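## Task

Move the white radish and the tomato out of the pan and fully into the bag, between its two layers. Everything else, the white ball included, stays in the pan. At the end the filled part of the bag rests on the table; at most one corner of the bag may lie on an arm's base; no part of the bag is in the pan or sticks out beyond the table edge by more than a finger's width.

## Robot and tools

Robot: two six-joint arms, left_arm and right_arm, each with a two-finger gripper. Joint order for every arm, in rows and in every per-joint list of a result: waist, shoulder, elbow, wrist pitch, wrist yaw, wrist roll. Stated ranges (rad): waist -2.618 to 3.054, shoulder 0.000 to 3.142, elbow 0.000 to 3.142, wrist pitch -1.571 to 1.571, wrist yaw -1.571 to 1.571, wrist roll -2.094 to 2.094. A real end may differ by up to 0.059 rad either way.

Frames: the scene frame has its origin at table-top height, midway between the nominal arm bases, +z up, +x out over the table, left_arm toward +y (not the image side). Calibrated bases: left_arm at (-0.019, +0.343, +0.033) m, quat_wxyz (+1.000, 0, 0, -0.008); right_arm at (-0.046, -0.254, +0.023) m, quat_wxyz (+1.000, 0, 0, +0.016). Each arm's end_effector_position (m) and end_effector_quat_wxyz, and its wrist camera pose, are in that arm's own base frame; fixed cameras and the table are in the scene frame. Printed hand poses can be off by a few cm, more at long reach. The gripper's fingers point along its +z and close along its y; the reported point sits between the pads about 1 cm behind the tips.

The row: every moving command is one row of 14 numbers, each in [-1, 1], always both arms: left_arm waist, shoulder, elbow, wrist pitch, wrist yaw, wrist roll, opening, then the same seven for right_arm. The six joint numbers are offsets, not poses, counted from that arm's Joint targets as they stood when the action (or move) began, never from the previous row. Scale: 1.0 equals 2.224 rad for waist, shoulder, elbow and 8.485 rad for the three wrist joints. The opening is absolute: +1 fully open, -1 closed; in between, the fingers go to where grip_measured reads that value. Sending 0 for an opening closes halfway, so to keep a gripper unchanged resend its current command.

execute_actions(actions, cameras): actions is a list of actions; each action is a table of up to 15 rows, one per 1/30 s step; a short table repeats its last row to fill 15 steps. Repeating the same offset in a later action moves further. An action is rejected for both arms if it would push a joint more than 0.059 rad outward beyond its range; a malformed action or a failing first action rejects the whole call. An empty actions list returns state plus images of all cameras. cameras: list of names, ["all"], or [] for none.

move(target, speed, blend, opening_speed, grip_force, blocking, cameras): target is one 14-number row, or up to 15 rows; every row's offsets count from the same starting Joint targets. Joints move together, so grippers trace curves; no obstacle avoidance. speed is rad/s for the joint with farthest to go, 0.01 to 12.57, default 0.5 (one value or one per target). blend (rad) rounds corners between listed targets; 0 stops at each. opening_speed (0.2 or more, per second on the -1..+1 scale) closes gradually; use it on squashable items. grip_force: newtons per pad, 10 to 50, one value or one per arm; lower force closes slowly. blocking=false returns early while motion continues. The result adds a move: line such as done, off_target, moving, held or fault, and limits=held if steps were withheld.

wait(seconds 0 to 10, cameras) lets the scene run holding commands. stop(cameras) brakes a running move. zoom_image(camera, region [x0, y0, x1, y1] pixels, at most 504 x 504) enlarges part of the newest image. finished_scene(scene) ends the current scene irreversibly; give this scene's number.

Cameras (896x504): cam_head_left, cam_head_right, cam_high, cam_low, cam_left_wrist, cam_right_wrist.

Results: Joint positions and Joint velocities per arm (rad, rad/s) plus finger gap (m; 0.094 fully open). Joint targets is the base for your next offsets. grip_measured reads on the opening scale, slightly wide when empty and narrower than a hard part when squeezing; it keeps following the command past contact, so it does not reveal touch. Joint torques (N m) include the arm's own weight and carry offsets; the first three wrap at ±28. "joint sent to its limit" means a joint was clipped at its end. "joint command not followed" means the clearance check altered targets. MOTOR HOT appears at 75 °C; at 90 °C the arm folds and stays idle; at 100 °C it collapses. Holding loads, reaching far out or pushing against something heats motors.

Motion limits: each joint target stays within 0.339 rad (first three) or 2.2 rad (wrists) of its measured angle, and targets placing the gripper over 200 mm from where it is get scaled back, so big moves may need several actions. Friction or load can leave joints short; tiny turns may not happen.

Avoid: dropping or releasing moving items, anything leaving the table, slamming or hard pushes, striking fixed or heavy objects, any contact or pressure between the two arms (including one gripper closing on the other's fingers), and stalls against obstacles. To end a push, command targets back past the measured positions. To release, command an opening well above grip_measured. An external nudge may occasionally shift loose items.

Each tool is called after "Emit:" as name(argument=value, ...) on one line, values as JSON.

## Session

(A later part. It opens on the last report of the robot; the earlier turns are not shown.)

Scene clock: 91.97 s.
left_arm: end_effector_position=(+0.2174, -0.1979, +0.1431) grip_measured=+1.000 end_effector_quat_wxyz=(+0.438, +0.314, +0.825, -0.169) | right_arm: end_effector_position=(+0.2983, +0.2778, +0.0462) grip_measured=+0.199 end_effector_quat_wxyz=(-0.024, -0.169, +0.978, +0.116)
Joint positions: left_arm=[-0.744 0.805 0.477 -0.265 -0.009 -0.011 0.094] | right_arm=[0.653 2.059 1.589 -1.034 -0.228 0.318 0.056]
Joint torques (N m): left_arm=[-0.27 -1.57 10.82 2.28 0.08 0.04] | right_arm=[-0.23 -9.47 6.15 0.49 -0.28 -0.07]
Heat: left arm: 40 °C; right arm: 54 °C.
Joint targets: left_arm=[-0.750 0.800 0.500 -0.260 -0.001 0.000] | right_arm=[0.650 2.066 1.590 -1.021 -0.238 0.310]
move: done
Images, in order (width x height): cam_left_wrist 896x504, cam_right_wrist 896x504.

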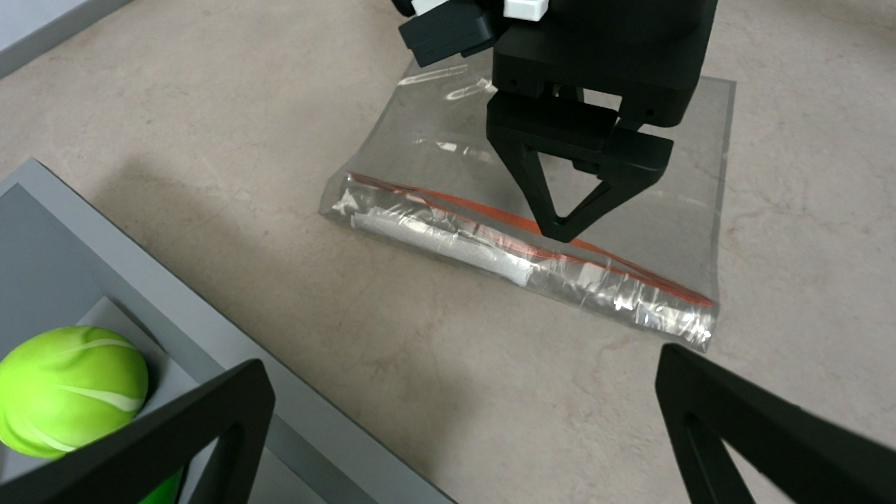

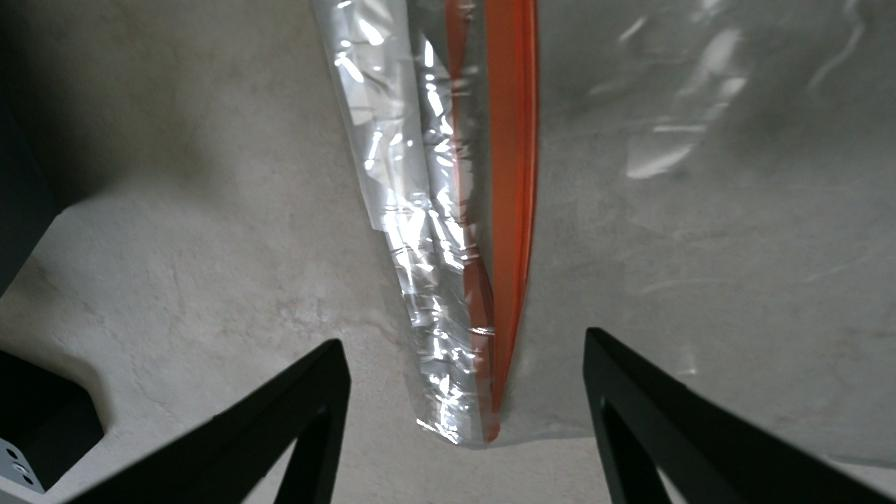

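Emit:
move(target=[0, 0, 0, 0, 0, 0, 1, -0.0239, 0.067, 0.0719, 0, 0, -0.0059, -0.33], speed=0.4, cameras=["cam_right_wrist"])

Emit:
zoom_image(camera="cam_right_wrist", region=[300, 150, 660, 460])

Scene clock: 94.07 s.
left_arm: end_effector_position=(+0.2174, -0.1979, +0.1431) grip_measured=+1.000 end_effector_quat_wxyz=(+0.438, +0.314, +0.825, -0.169) | right_arm: end_effector_position=(+0.3387, +0.2788, +0.0247) grip_measured=-0.329 end_effector_quat_wxyz=(-0.018, -0.167, +0.979, +0.118)
Joint positions: left_arm=[-0.744 0.805 0.477 -0.265 -0.009 -0.011 0.094] | right_arm=[0.598 2.2 1.723 -1.026 -0.23 0.268 0.032]
Joint torques (N m): left_arm=[-0.27 -1.58 10.86 2.29 0.08 0.05] | right_arm=[-0.06 -9.81 8.58 0.45 -0.21 -0.03]
Heat: left arm: 40 °C; right arm: 53 °C.
Joint targets: left_arm=[-0.750 0.800 0.500 -0.260 -0.001 0.000] | right_arm=[0.596 2.215 1.750 -1.021 -0.238 0.260]
move: done
Images, in order (width x height): cam_right_wrist 896x504.

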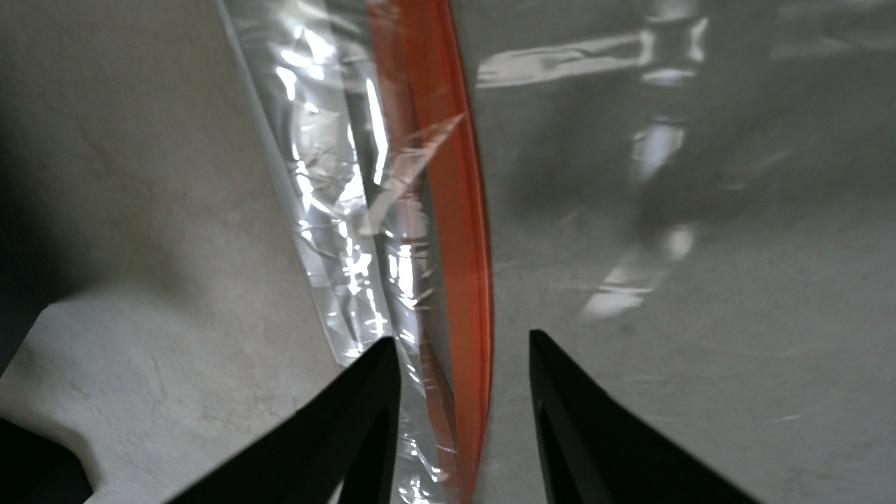

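Scaled by 1.400 from the camera's 896x504 image, which has a finer 1280x720 frame.

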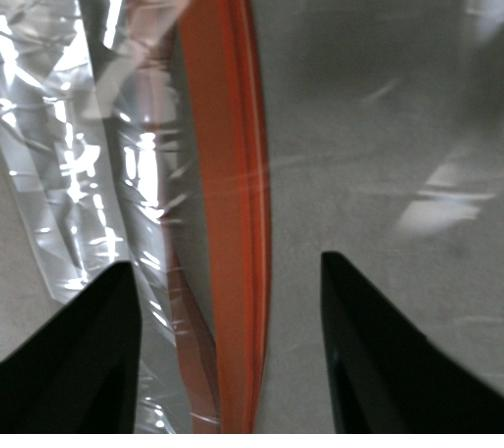

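Emit:
move(target=[0, 0, 0, 0, 0, 0, 1, 0.0045, 0.0166, -0.0427, 0.0101, 0, 0, -0.33], speed=0.15, cameras=["cam_right_wrist"])

Emit:
zoom_image(camera="cam_right_wrist", region=[300, 150, 660, 460])

Scene clock: 95.60 s.
left_arm: end_effector_position=(+0.2174, -0.1979, +0.1431) grip_measured=+1.000 end_effector_quat_wxyz=(+0.438, +0.314, +0.825, -0.169) | right_arm: end_effector_position=(+0.3336, +0.2761, -0.0038) grip_measured=-0.329 end_effector_quat_wxyz=(-0.030, -0.166, +0.979, +0.114)
Joint positions: left_arm=[-0.744 0.805 0.477 -0.265 -0.009 -0.011 0.094] | right_arm=[0.598 2.234 1.662 -0.956 -0.234 0.267 0.032]
Joint torques (N m): left_arm=[-0.28 -1.57 10.82 2.28 0.08 0.05] | right_arm=[0.85 -9.61 5.19 0.57 -0.19 -0.04]
Heat: left arm: 40 °C; right arm: 53 °C.
Joint targets: left_arm=[-0.750 0.800 0.500 -0.260 -0.001 0.000] | right_arm=[0.606 2.252 1.655 -0.935 -0.239 0.260]
move: done
Images, in order (width x height): cam_right_wrist 896x504.

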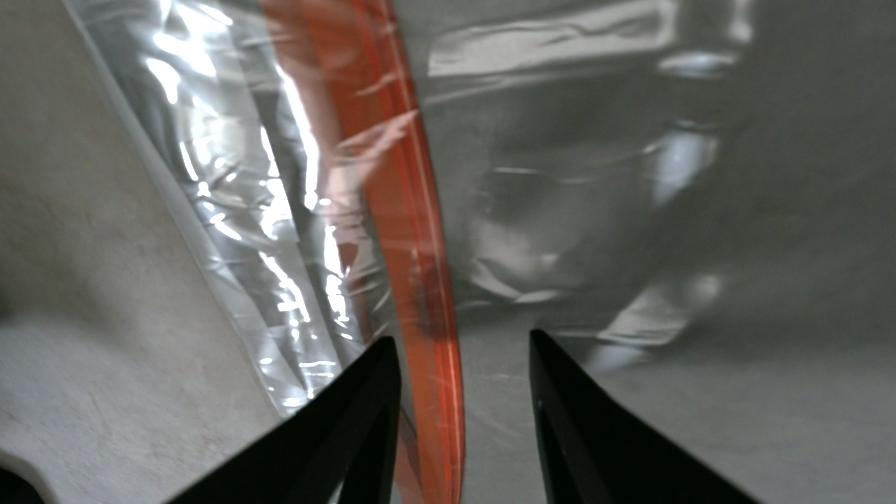

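Scaled by 1.400 from the camera's 896x504 image, which has a finer 1280x720 frame.

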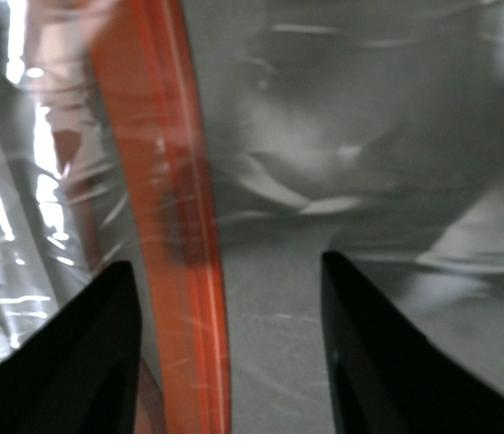

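Emit:
move(target=[0, 0, 0, 0, 0, 0, 1, 0, 0, 0, 0, 0, 0, -1], opening_speed=0.4, cameras=["cam_right_wrist"])

Emit:
zoom_image(camera="cam_right_wrist", region=[300, 150, 660, 460])

Scene clock: 97.70 s.
left_arm: end_effector_position=(+0.2174, -0.1979, +0.1431) grip_measured=+1.000 end_effector_quat_wxyz=(+0.438, +0.314, +0.825, -0.169) | right_arm: end_effector_position=(+0.3355, +0.2774, -0.0037) grip_measured=-0.991 end_effector_quat_wxyz=(-0.026, -0.167, +0.979, +0.116)
Joint positions: left_arm=[-0.744 0.805 0.477 -0.265 -0.009 -0.011 0.094] | right_arm=[0.598 2.234 1.662 -0.947 -0.234 0.267 0]
Joint torques (N m): left_arm=[-0.29 -1.59 10.82 2.29 0.09 0.05] | right_arm=[0.81 -9.61 5.2 0.48 -0.18 -0.04]
Heat: left arm: 40 °C; right arm: 52 °C.
Joint targets: left_arm=[-0.750 0.800 0.500 -0.260 -0.001 0.000] | right_arm=[0.606 2.252 1.655 -0.935 -0.239 0.260]
move: done
Images, in order (width x height): cam_right_wrist 896x504.

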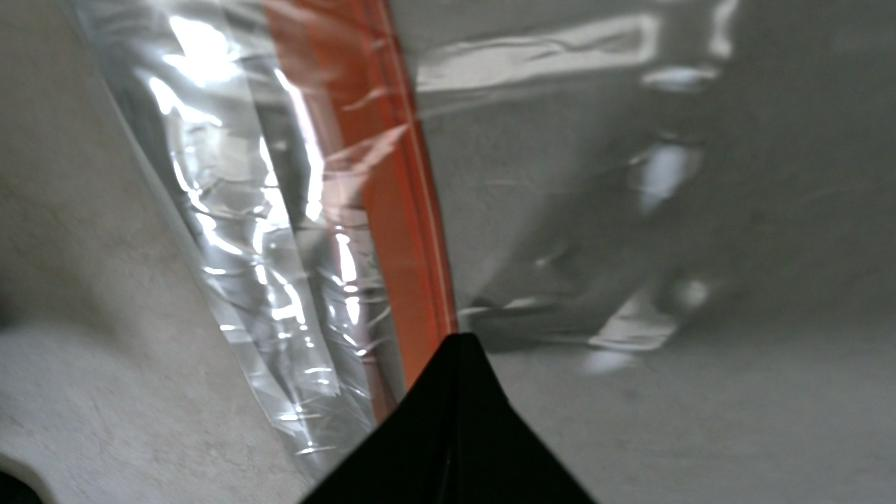

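Scaled by 1.400 from the camera's 896x504 image, which has a finer 1280x720 frame.

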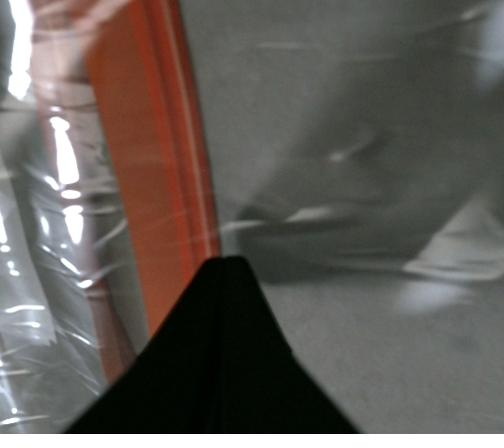

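Emit:
move(target=[[0, 0, 0, 0, 0, 0, 1, 0, 0, 0, 0, 0, 0, -0.2],[0, 0, 0, 0, 0, 0, 1, 0.0094, 0.0072, 0, 0, 0, 0, -0.2]], opening_speed=1, speed=0.1, cameras=["cam_right_wrist"])

Emit:
zoom_image(camera="cam_right_wrist", region=[300, 150, 660, 460])

Scene clock: 99.97 s.
left_arm: end_effector_position=(+0.2174, -0.1979, +0.1431) grip_measured=+1.000 end_effector_quat_wxyz=(+0.438, +0.314, +0.825, -0.169) | right_arm: end_effector_position=(+0.3311, +0.2841, -0.0035) grip_measured=-0.201 end_effector_quat_wxyz=(-0.026, -0.175, +0.977, +0.119)
Joint positions: left_arm=[-0.744 0.805 0.477 -0.265 -0.009 -0.011 0.094] | right_arm=[0.615 2.234 1.662 -0.943 -0.238 0.267 0.038]
Joint torques (N m): left_arm=[-0.27 -1.54 10.8 2.27 0.09 0.05] | right_arm=[1.2 -8.23 5.2 0.46 -0.14 -0.05]
Heat: left arm: 40 °C; right arm: 51 °C.
Joint targets: left_arm=[-0.750 0.800 0.500 -0.260 -0.001 0.000] | right_arm=[0.627 2.268 1.655 -0.935 -0.239 0.260]
move: done
Images, in order (width x height): cam_right_wrist 896x504.

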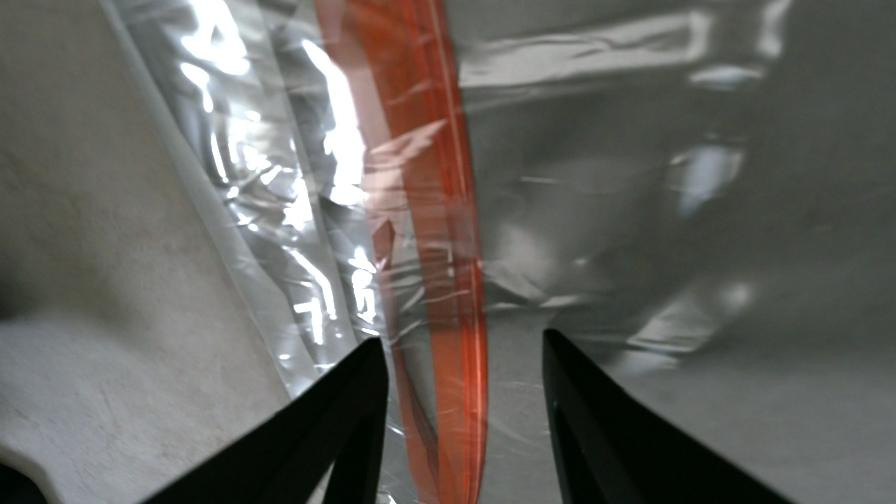

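Scaled by 1.400 from the camera's 896x504 image, which has a finer 1280x720 frame.

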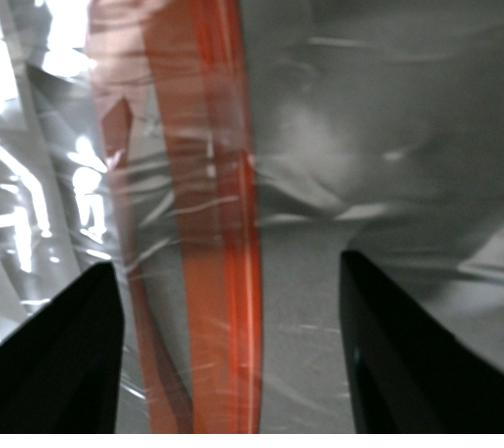

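Emit:
move(target=[[0, 0, 0, 0, 0, 0, 1, 0.0104, 0, 0, 0, 0, 0, -0.2],[0, 0, 0, 0, 0, 0, 1, 0.0104, 0, 0, 0, 0, 0, -1]], opening_speed=0.4, speed=0.1, cameras=["cam_right_wrist"])

Emit:
zoom_image(camera="cam_right_wrist", region=[300, 150, 660, 460])

Scene clock: 103.17 s.
left_arm: end_effector_position=(+0.2174, -0.1979, +0.1431) grip_measured=+1.000 end_effector_quat_wxyz=(+0.438, +0.314, +0.825, -0.169) | right_arm: end_effector_position=(+0.3232, +0.2918, -0.0066) grip_measured=-0.991 end_effector_quat_wxyz=(-0.029, -0.188, +0.975, +0.114)
Joint positions: left_arm=[-0.744 0.805 0.477 -0.265 -0.009 -0.011 0.094] | right_arm=[0.643 2.241 1.662 -0.943 -0.232 0.267 0]
Joint torques (N m): left_arm=[-0.29 -1.52 10.81 2.28 0.09 0.05] | right_arm=[0.81 -8.88 5.18 0.45 -0.19 -0.04]
Heat: left arm: 40 °C; right arm: 50 °C.
Joint targets: left_arm=[-0.750 0.800 0.500 -0.260 -0.001 0.000] | right_arm=[0.651 2.268 1.655 -0.935 -0.238 0.260]
move: done
Images, in order (width x height): cam_right_wrist 896x504.

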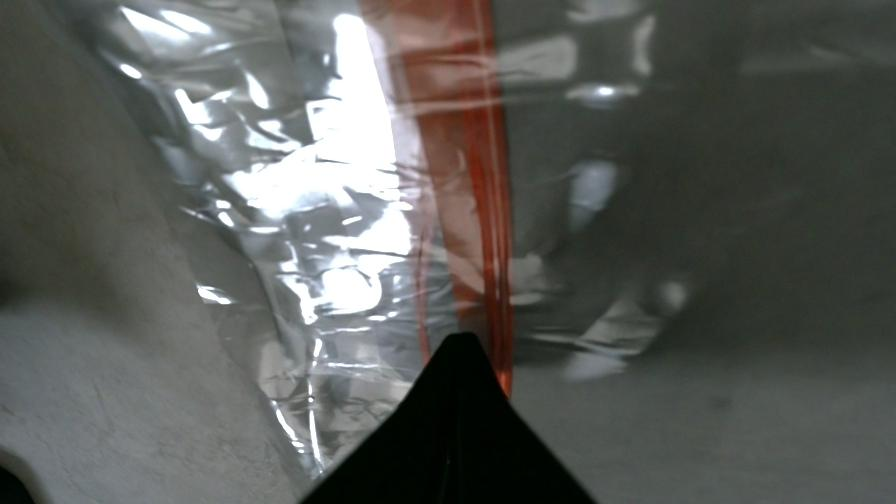

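Scaled by 1.400 from the camera's 896x504 image, which has a finer 1280x720 frame.

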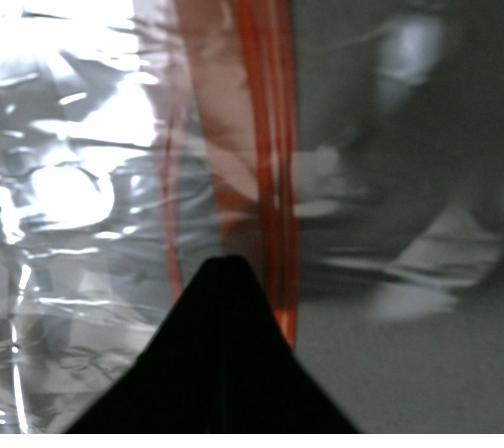

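Emit:
move(target=[[0, 0, 0, 0, 0, 0, 1, 0, -0.11, 0, 0, 0, 0, -0.2],[0, 0, 0, 0, 0, 0, 1, -0.176, -0.1064, -0.0553, -0.0199, -0.0013, -0.0396, 0.06]], opening_speed=1, speed=0.6, blend=0.03, cameras=["cam_right_wrist", "cam_left_wrist"])

Scene clock: 107.23 s.
left_arm: end_effector_position=(+0.2174, -0.1979, +0.1431) grip_measured=+1.000 end_effector_quat_wxyz=(+0.438, +0.314, +0.825, -0.169) | right_arm: end_effector_position=(+0.3518, +0.1347, +0.0376) grip_measured=+0.059 end_effector_quat_wxyz=(-0.031, -0.157, +0.980, +0.118)
Joint positions: left_arm=[-0.744 0.805 0.477 -0.265 -0.009 -0.011 0.094] | right_arm=[0.255 2.047 1.535 -1.098 -0.242 -0.068 0.05]
Joint torques (N m): left_arm=[-0.27 -1.58 10.82 2.28 0.09 0.05] | right_arm=[0.43 -11.15 5.49 0.14 -0.22 -0.05]
Heat: left arm: 41 °C; right arm: 50 °C.
Joint targets: left_arm=[-0.750 0.800 0.500 -0.260 -0.001 0.000] | right_arm=[0.259 2.031 1.532 -1.104 -0.249 -0.076]
move: done
Images, in order (width x height): cam_left_wrist 896x504, cam_right_wrist 896x504.

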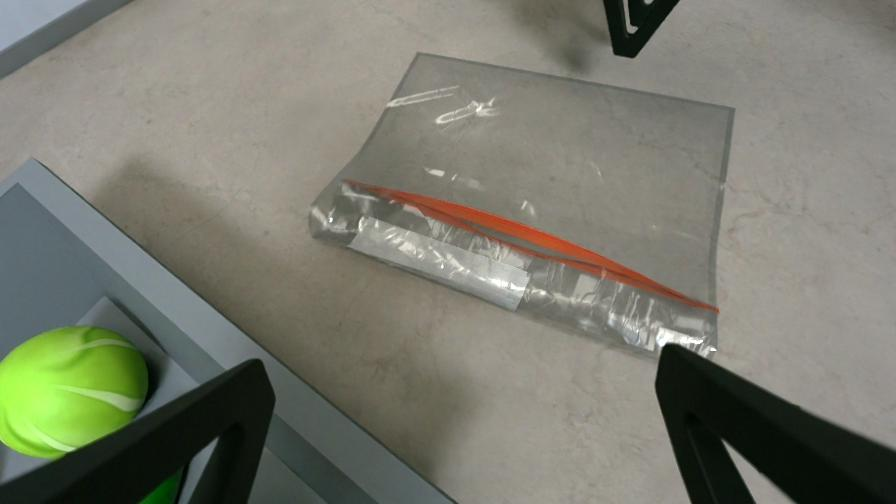

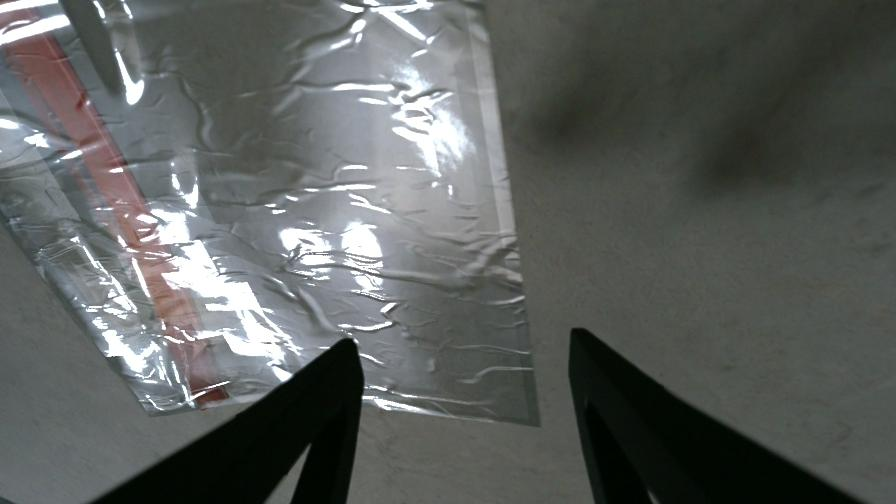

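Emit:
move(target=[0, 0, 0, 0, 0, 0, 1, 0.0103, 0.1497, 0.17, -0.0048, 0, -0.0093, 0.06], speed=0.35, cameras=["cam_right_wrist", "cam_left_wrist"])

Scene clock: 109.47 s.
left_arm: end_effector_position=(+0.2174, -0.1979, +0.1431) grip_measured=+1.000 end_effector_quat_wxyz=(+0.438, +0.314, +0.825, -0.169) | right_arm: end_effector_position=(+0.4152, +0.1607, +0.0026) grip_measured=+0.059 end_effector_quat_wxyz=(-0.024, -0.206, +0.971, +0.119)
Joint positions: left_arm=[-0.744 0.805 0.477 -0.265 -0.009 -0.011 0.094] | right_arm=[0.276 2.349 1.884 -1.138 -0.242 -0.147 0.05]
Joint torques (N m): left_arm=[-0.28 -1.59 10.82 2.29 0.09 0.05] | right_arm=[0.72 -10.58 8.36 0.19 -0.23 -0.02]
Heat: left arm: 41 °C; right arm: 50 °C.
Joint targets: left_arm=[-0.750 0.800 0.500 -0.260 -0.001 0.000] | right_arm=[0.282 2.364 1.910 -1.145 -0.249 -0.155]
move: done
Images, in order (width x height): cam_left_wrist 896x504, cam_right_wrist 896x504.

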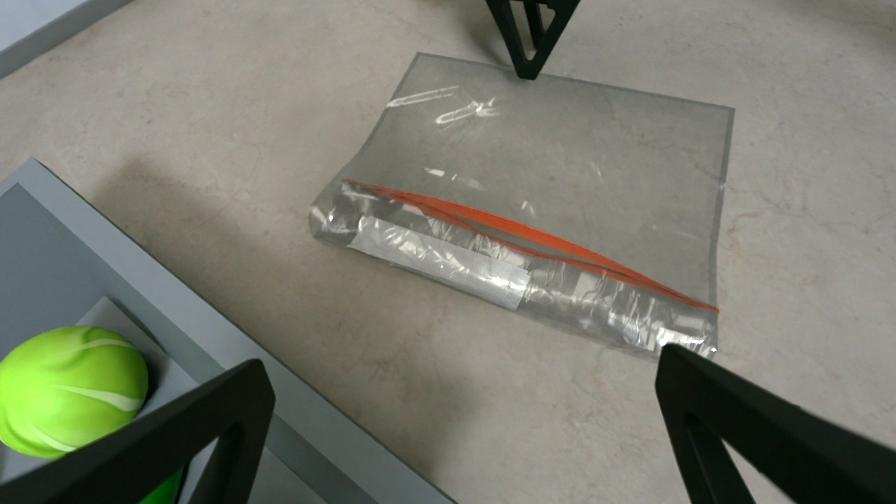

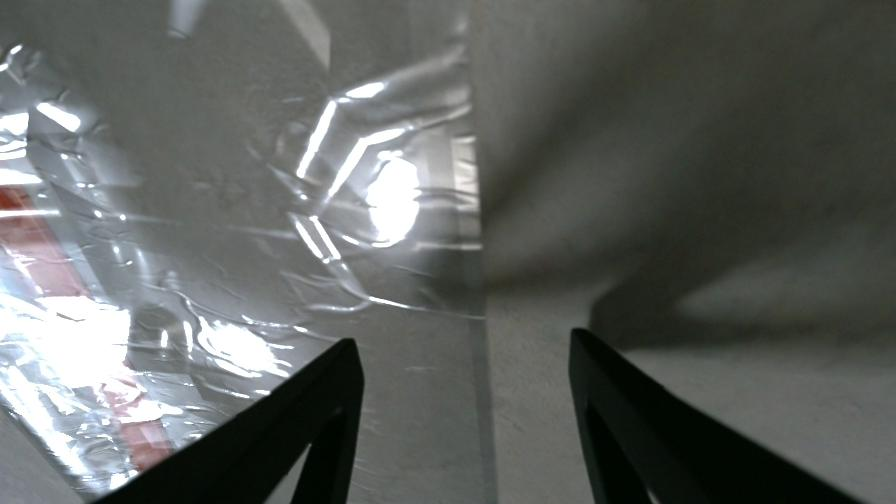

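Emit:
move(target=[[0, 0, 0, 0, 0, 0, 1, 0.0085, 0.0, 0, 0, 0, 0, 0.06],[0, 0, 0, 0, 0, 0, 1, 0.0085, 0.018, 0, 0, 0, 0, 0.06],[0, 0, 0, 0, 0, 0, 1, 0.0085, 0.018, 0, 0, 0, 0, -1]], speed=0.1, opening_speed=0.5, cameras=["cam_right_wrist", "cam_left_wrist"])

Emit:
zoom_image(camera="cam_right_wrist", region=[300, 150, 660, 460])

Scene clock: 113.53 s.
left_arm: end_effector_position=(+0.2174, -0.1979, +0.1431) grip_measured=+1.000 end_effector_quat_wxyz=(+0.438, +0.314, +0.825, -0.169) | right_arm: end_effector_position=(+0.4098, +0.1695, -0.0081) grip_measured=-0.991 end_effector_quat_wxyz=(-0.039, -0.215, +0.968, +0.120)
Joint positions: left_arm=[-0.744 0.805 0.477 -0.265 -0.009 -0.011 0.094] | right_arm=[0.297 2.381 1.896 -1.146 -0.246 -0.148 0]
Joint torques (N m): left_arm=[-0.27 -1.58 10.81 2.29 0.08 0.05] | right_arm=[0.47 -10.06 7.08 0.18 -0.19 -0.04]
Heat: left arm: 41 °C; right arm: 49 °C.
Joint targets: left_arm=[-0.750 0.800 0.500 -0.260 -0.001 0.000] | right_arm=[0.301 2.404 1.910 -1.145 -0.250 -0.155]
move: done; target 3's new numbers were sent with right_arm's shoulder 0.036 rad from that target
Images, in order (width x height): cam_left_wrist 896x504, cam_right_wrist 896x504.

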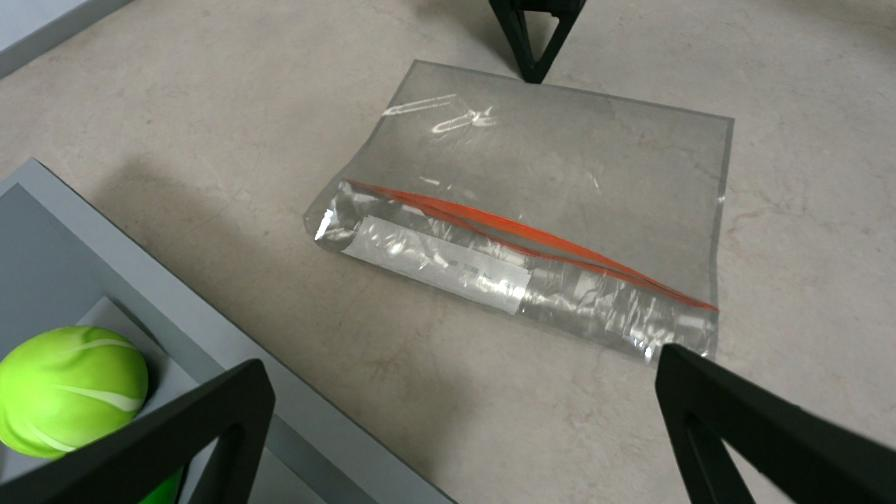

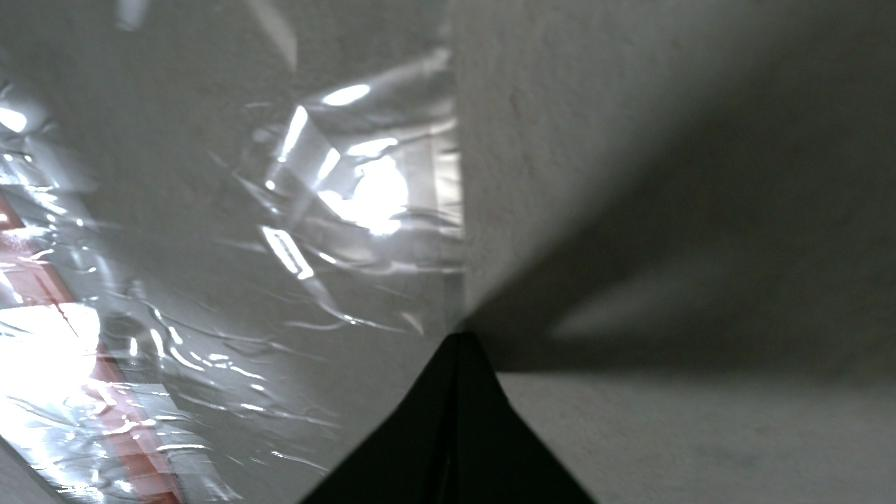

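Scaled by 1.400 from the camera's 896x504 image, which has a finer 1280x720 frame.

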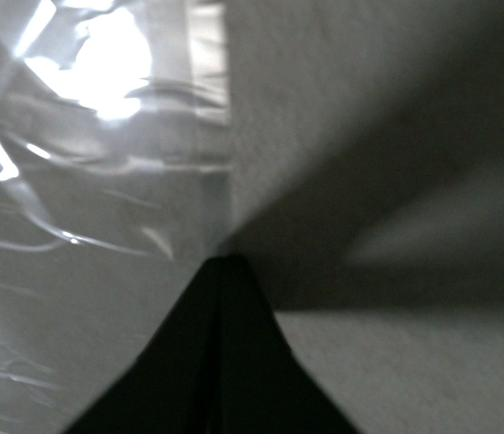

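Emit:
move(target=[[0, 0, 0, 0, 0, 0, 1, 0, -0.02, 0, 0, 0, 0, -1],[0, 0, 0, 0, 0, 0, 1, 0, -0.02, 0, 0, 0, 0, 0.2],[0, 0, 0, 0, 0, 0, 1, 0.0235, -0.02, 0, 0, 0, 0, 0.2],[0, 0, 0, 0, 0, 0, 1, 0.0235, 0.02, 0, 0, 0, 0, 0.2]], speed=0.15, opening_speed=1, cameras=["cam_right_wrist"])

Scene clock: 117.73 s.
left_arm: end_effector_position=(+0.2174, -0.1979, +0.1431) grip_measured=+1.000 end_effector_quat_wxyz=(+0.438, +0.314, +0.825, -0.169) | right_arm: end_effector_position=(+0.4029, +0.1850, -0.0026) grip_measured=+0.199 end_effector_quat_wxyz=(-0.044, -0.235, +0.964, +0.116)
Joint positions: left_arm=[-0.744 0.805 0.477 -0.265 -0.009 -0.011 0.094] | right_arm=[0.337 2.381 1.918 -1.174 -0.24 -0.149 0.056]
Joint torques (N m): left_arm=[-0.28 -1.57 10.82 2.27 0.09 0.06] | right_arm=[1.62 -6.15 4.96 0.44 -0.24 -0.04]
Heat: left arm: 41 °C; right arm: 49 °C.
Joint targets: left_arm=[-0.750 0.800 0.500 -0.260 -0.001 0.000] | right_arm=[0.353 2.448 1.910 -1.145 -0.250 -0.155]
move: off_target (right_arm); right_arm: the shoulder is farthest, 0.068 rad from its target
Images, in order (width x height): cam_right_wrist 896x504.

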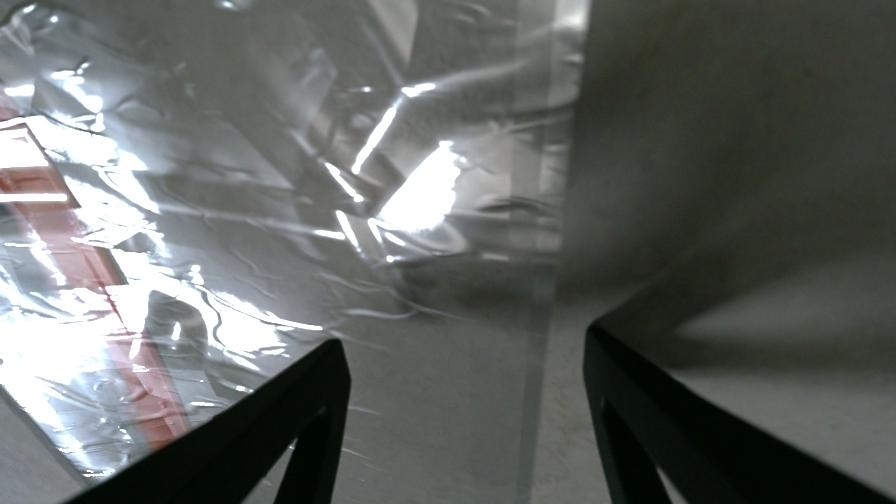

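Emit:
move(target=[0, 0, 0, 0, 0, 0, 1, 0, 0, 0, 0, 0, 0, -1], opening_speed=0.4, cameras=["cam_right_wrist"])

Emit:
zoom_image(camera="cam_right_wrist", region=[300, 150, 660, 460])

Scene clock: 121.27 s.
left_arm: end_effector_position=(+0.2174, -0.1979, +0.1431) grip_measured=+1.000 end_effector_quat_wxyz=(+0.438, +0.314, +0.825, -0.169) | right_arm: end_effector_position=(+0.4054, +0.1847, -0.0090) grip_measured=-0.990 end_effector_quat_wxyz=(-0.042, -0.235, +0.964, +0.113)
Joint positions: left_arm=[-0.744 0.805 0.477 -0.265 -0.009 -0.011 0.094] | right_arm=[0.337 2.395 1.918 -1.157 -0.234 -0.149 0]
Joint torques (N m): left_arm=[-0.31 -1.59 10.85 2.28 0.09 0.05] | right_arm=[1.59 -7.43 5 0.3 -0.31 -0.03]
Heat: left arm: 41 °C; right arm: 48 °C.
Joint targets: left_arm=[-0.750 0.800 0.500 -0.260 -0.001 0.000] | right_arm=[0.353 2.448 1.910 -1.145 -0.249 -0.155]
move: off_target (right_arm); right_arm: the shoulder is farthest, 0.053 rad from its target
Images, in order (width x height): cam_right_wrist 896x504.

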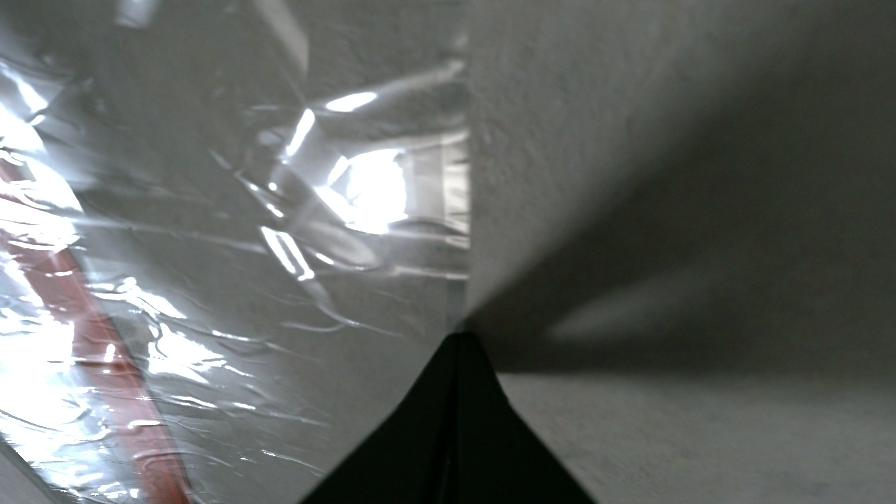

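Scaled by 1.400 from the camera's 896x504 image, which has a finer 1280x720 frame.

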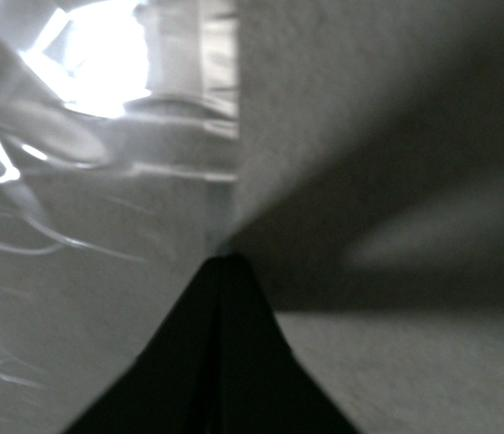

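Emit:
move(target=[0, 0, 0, 0, 0, 0, 1, 0, -0.07, 0, 0, 0, 0, -1], speed=0.15, cameras=["cam_right_wrist"])

Scene clock: 122.93 s.
left_arm: end_effector_position=(+0.2174, -0.1979, +0.1431) grip_measured=+1.000 end_effector_quat_wxyz=(+0.438, +0.314, +0.825, -0.169) | right_arm: end_effector_position=(+0.4071, +0.1915, +0.0098) grip_measured=-0.991 end_effector_quat_wxyz=(-0.021, -0.243, +0.963, +0.118)
Joint positions: left_arm=[-0.744 0.805 0.477 -0.265 -0.009 -0.011 0.094] | right_arm=[0.348 2.348 1.913 -1.154 -0.239 -0.149 0]
Joint torques (N m): left_arm=[-0.29 -1.59 10.82 2.29 0.09 0.05] | right_arm=[0.51 -16.64 5.56 0.34 -0.26 -0.03]
Heat: left arm: 41 °C; right arm: 49 °C.
Joint targets: left_arm=[-0.750 0.800 0.500 -0.260 -0.001 0.000] | right_arm=[0.353 2.293 1.910 -1.145 -0.250 -0.155]
move: off_target (right_arm); right_arm: the shoulder is farthest, 0.055 rad from its target
Images, in order (width x height): cam_right_wrist 896x504.

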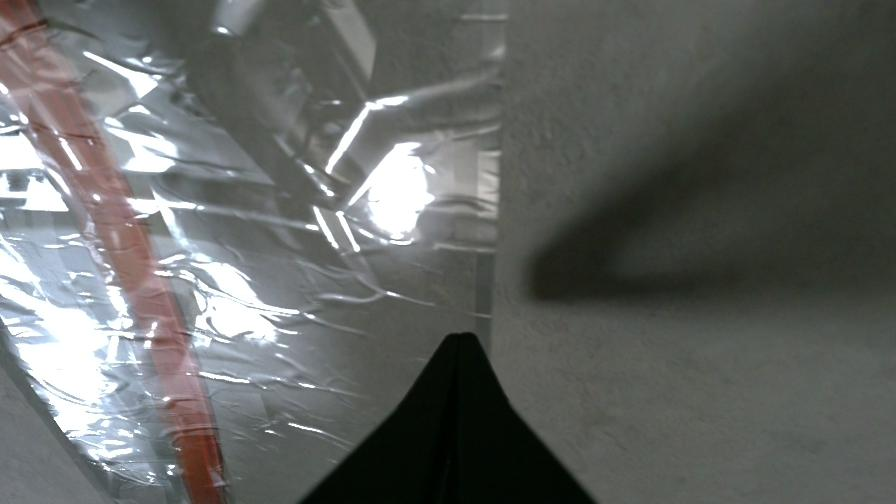

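Emit:
move(target=[0, 0, 0, 0, 0, 0, 1, 0.1093, -0.0643, -0.0719, 0.0146, 0.0014, 0.0489, -0.1], speed=0.4, cameras=["cam_right_wrist", "cam_left_wrist"])

Scene clock: 125.73 s.
left_arm: end_effector_position=(+0.2174, -0.1979, +0.1431) grip_measured=+1.000 end_effector_quat_wxyz=(+0.438, +0.314, +0.825, -0.169) | right_arm: end_effector_position=(+0.3440, +0.2839, +0.0309) grip_measured=-0.101 end_effector_quat_wxyz=(-0.010, -0.175, +0.976, +0.126)
Joint positions: left_arm=[-0.744 0.805 0.477 -0.265 -0.009 -0.011 0.094] | right_arm=[0.598 2.206 1.755 -1.034 -0.239 0.252 0.042]
Joint torques (N m): left_arm=[-0.25 -1.55 10.84 2.27 0.08 0.05] | right_arm=[0.05 -16.16 5.64 0.55 -0.12 0.15]
Heat: left arm: 42 °C; right arm: 50 °C.
Joint targets: left_arm=[-0.750 0.800 0.500 -0.260 -0.001 0.000] | right_arm=[0.596 2.150 1.750 -1.021 -0.238 0.260]
move: off_target (right_arm); right_arm: the shoulder is farthest, 0.056 rad from its target
Images, in order (width x height): cam_left_wrist 896x504, cam_right_wrist 896x504.

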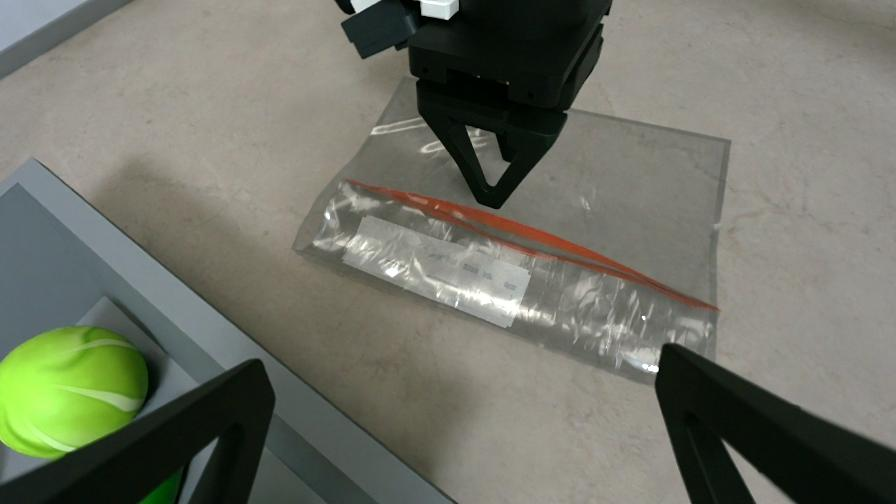

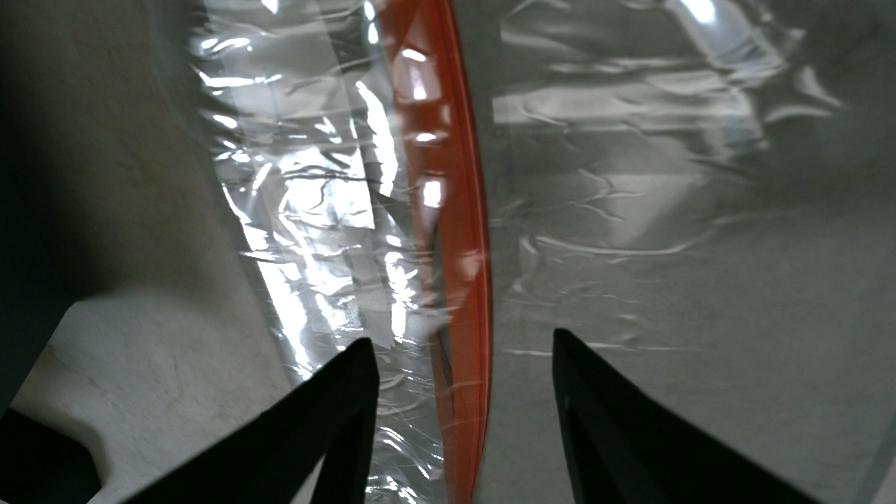

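Emit:
move(target=[[0, 0, 0, 0, 0, 0, 1, 0.0117, 0.02, 0, 0, 0, 0, -0.3],[0, 0, 0, 0, 0, 0, 1, 0.0117, 0.0571, -0.0427, 0.0101, 0, 0, -0.3]], speed=0.15, blend=0.02, cameras=["cam_right_wrist"])

Scene clock: 128.03 s.
left_arm: end_effector_position=(+0.2174, -0.1979, +0.1431) grip_measured=+1.000 end_effector_quat_wxyz=(+0.438, +0.314, +0.825, -0.169) | right_arm: end_effector_position=(+0.3282, +0.2844, -0.0046) grip_measured=-0.299 end_effector_quat_wxyz=(-0.034, -0.182, +0.976, +0.116)
Joint positions: left_arm=[-0.744 0.805 0.477 -0.265 -0.009 -0.011 0.094] | right_arm=[0.618 2.245 1.676 -0.966 -0.24 0.254 0.033]
Joint torques (N m): left_arm=[-0.28 -1.58 10.8 2.28 0.09 0.04] | right_arm=[0.42 -8.38 3.74 0.65 -0.11 0.09]
Heat: left arm: 42 °C; right arm: 50 °C.
Joint targets: left_arm=[-0.750 0.800 0.500 -0.260 -0.001 0.000] | right_arm=[0.622 2.277 1.655 -0.935 -0.238 0.260]
move: done; blend cut to 0 rad at target 1
Images, in order (width x height): cam_right_wrist 896x504.

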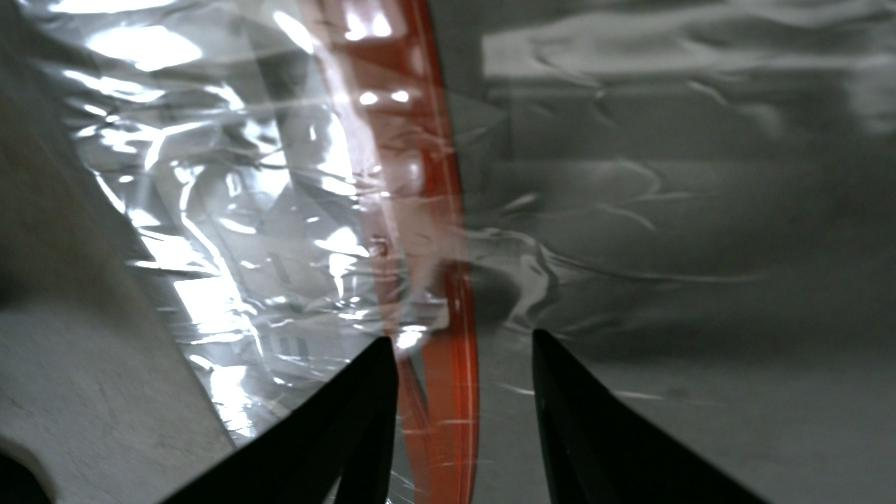

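Emit:
move(target=[[0, 0, 0, 0, 0, 0, 1, 0, -0.03, 0, 0, 0, 0, -0.3],[0, 0, 0, 0, 0, 0, 1, 0.011, -0.03, 0, 0, 0, 0, -0.3],[0, 0, 0, 0, 0, 0, 1, 0.011, 0.005, 0, 0, 0, 0, -0.3],[0, 0, 0, 0, 0, 0, 1, 0.011, 0.005, 0, 0, 0, 0, -1]], speed=0.15, opening_speed=0.4, cameras=["cam_right_wrist"])

Emit:
zoom_image(camera="cam_right_wrist", region=[300, 150, 660, 460])

Scene clock: 132.37 s.
left_arm: end_effector_position=(+0.2174, -0.1979, +0.1431) grip_measured=+1.000 end_effector_quat_wxyz=(+0.438, +0.314, +0.825, -0.169) | right_arm: end_effector_position=(+0.3249, +0.2895, -0.0078) grip_measured=-0.991 end_effector_quat_wxyz=(-0.031, -0.191, +0.975, +0.113)
Joint positions: left_arm=[-0.744 0.805 0.477 -0.265 -0.009 -0.011 0.094] | right_arm=[0.636 2.248 1.669 -0.951 -0.231 0.254 0]
Joint torques (N m): left_arm=[-0.25 -1.55 10.8 2.28 0.08 0.06] | right_arm=[1.09 -7.76 4.45 0.52 -0.19 0.09]
Heat: left arm: 42 °C; right arm: 49 °C.
Joint targets: left_arm=[-0.750 0.800 0.500 -0.260 -0.001 0.000] | right_arm=[0.647 2.288 1.655 -0.935 -0.238 0.260]
move: off_target (right_arm); target 4's new numbers were sent with right_arm's shoulder 0.047 rad from that target; right_arm: the shoulder is farthest, 0.040 rad from its target
Images, in order (width x height): cam_right_wrist 896x504.

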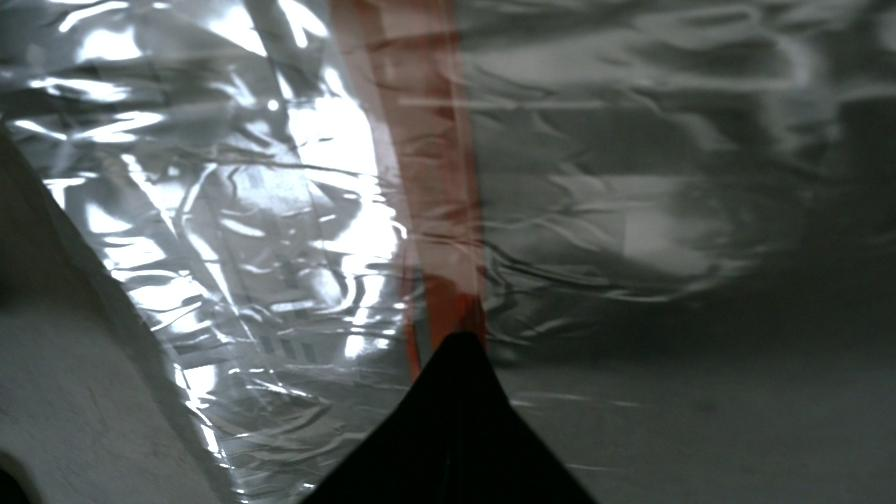

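Scaled by 1.400 from the camera's 896x504 image, which has a finer 1280x720 frame.

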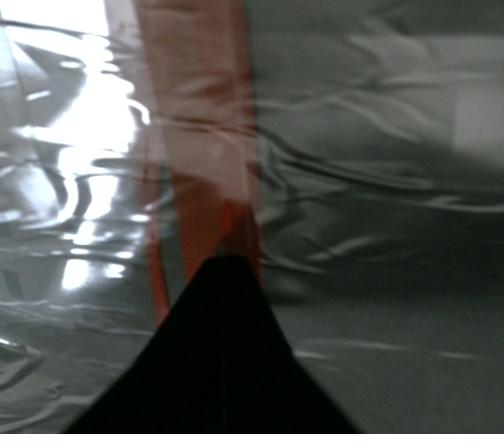

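Emit:
move(target=[0, 0, 0, 0, 0, 0, 1, 0, -0.09, 0.01, 0, 0, 0, -1], speed=0.15, cameras=["cam_right_wrist", "cam_left_wrist"])

Scene clock: 134.20 s.
left_arm: end_effector_position=(+0.2174, -0.1979, +0.1431) grip_measured=+1.000 end_effector_quat_wxyz=(+0.438, +0.314, +0.825, -0.169) | right_arm: end_effector_position=(+0.3329, +0.2981, +0.0381) grip_measured=-0.991 end_effector_quat_wxyz=(+0.019, -0.199, +0.970, +0.137)
Joint positions: left_arm=[-0.744 0.805 0.477 -0.265 -0.009 -0.011 0.094] | right_arm=[0.641 2.139 1.669 -0.947 -0.231 0.254 0]
Joint torques (N m): left_arm=[-0.29 -1.58 10.8 2.28 0.09 0.04] | right_arm=[0.61 -15.43 7.12 0.7 -0.19 0.09]
Heat: left arm: 42 °C; right arm: 50 °C.
Joint targets: left_arm=[-0.750 0.800 0.500 -0.260 -0.001 0.000] | right_arm=[0.647 2.088 1.677 -0.935 -0.238 0.260]
move: off_target (right_arm); right_arm: the shoulder is farthest, 0.051 rad from its target
Images, in order (width x height): cam_left_wrist 896x504, cam_right_wrist 896x504.

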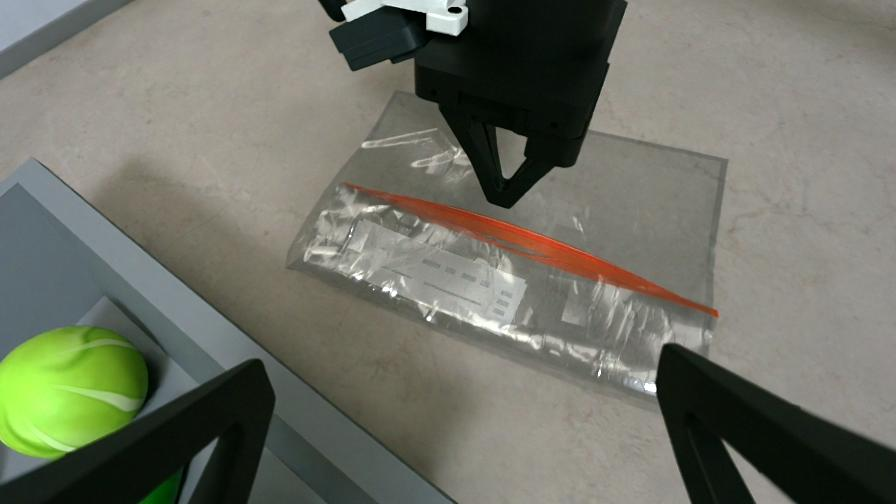

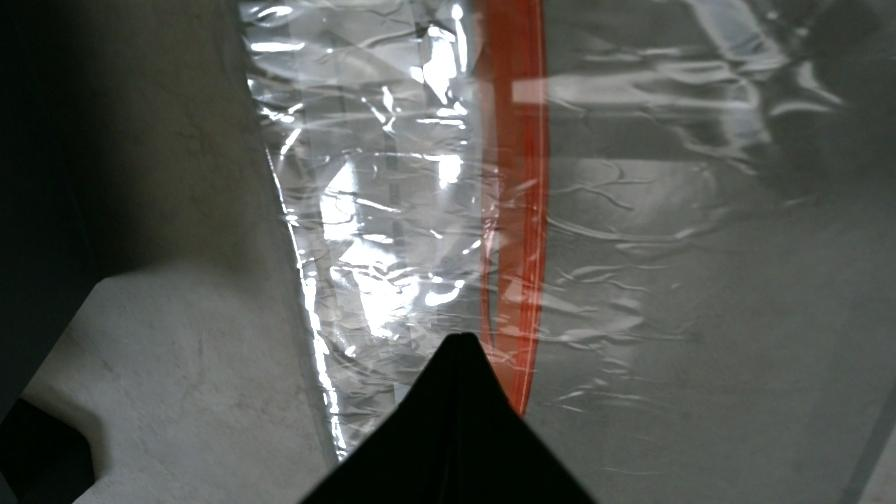

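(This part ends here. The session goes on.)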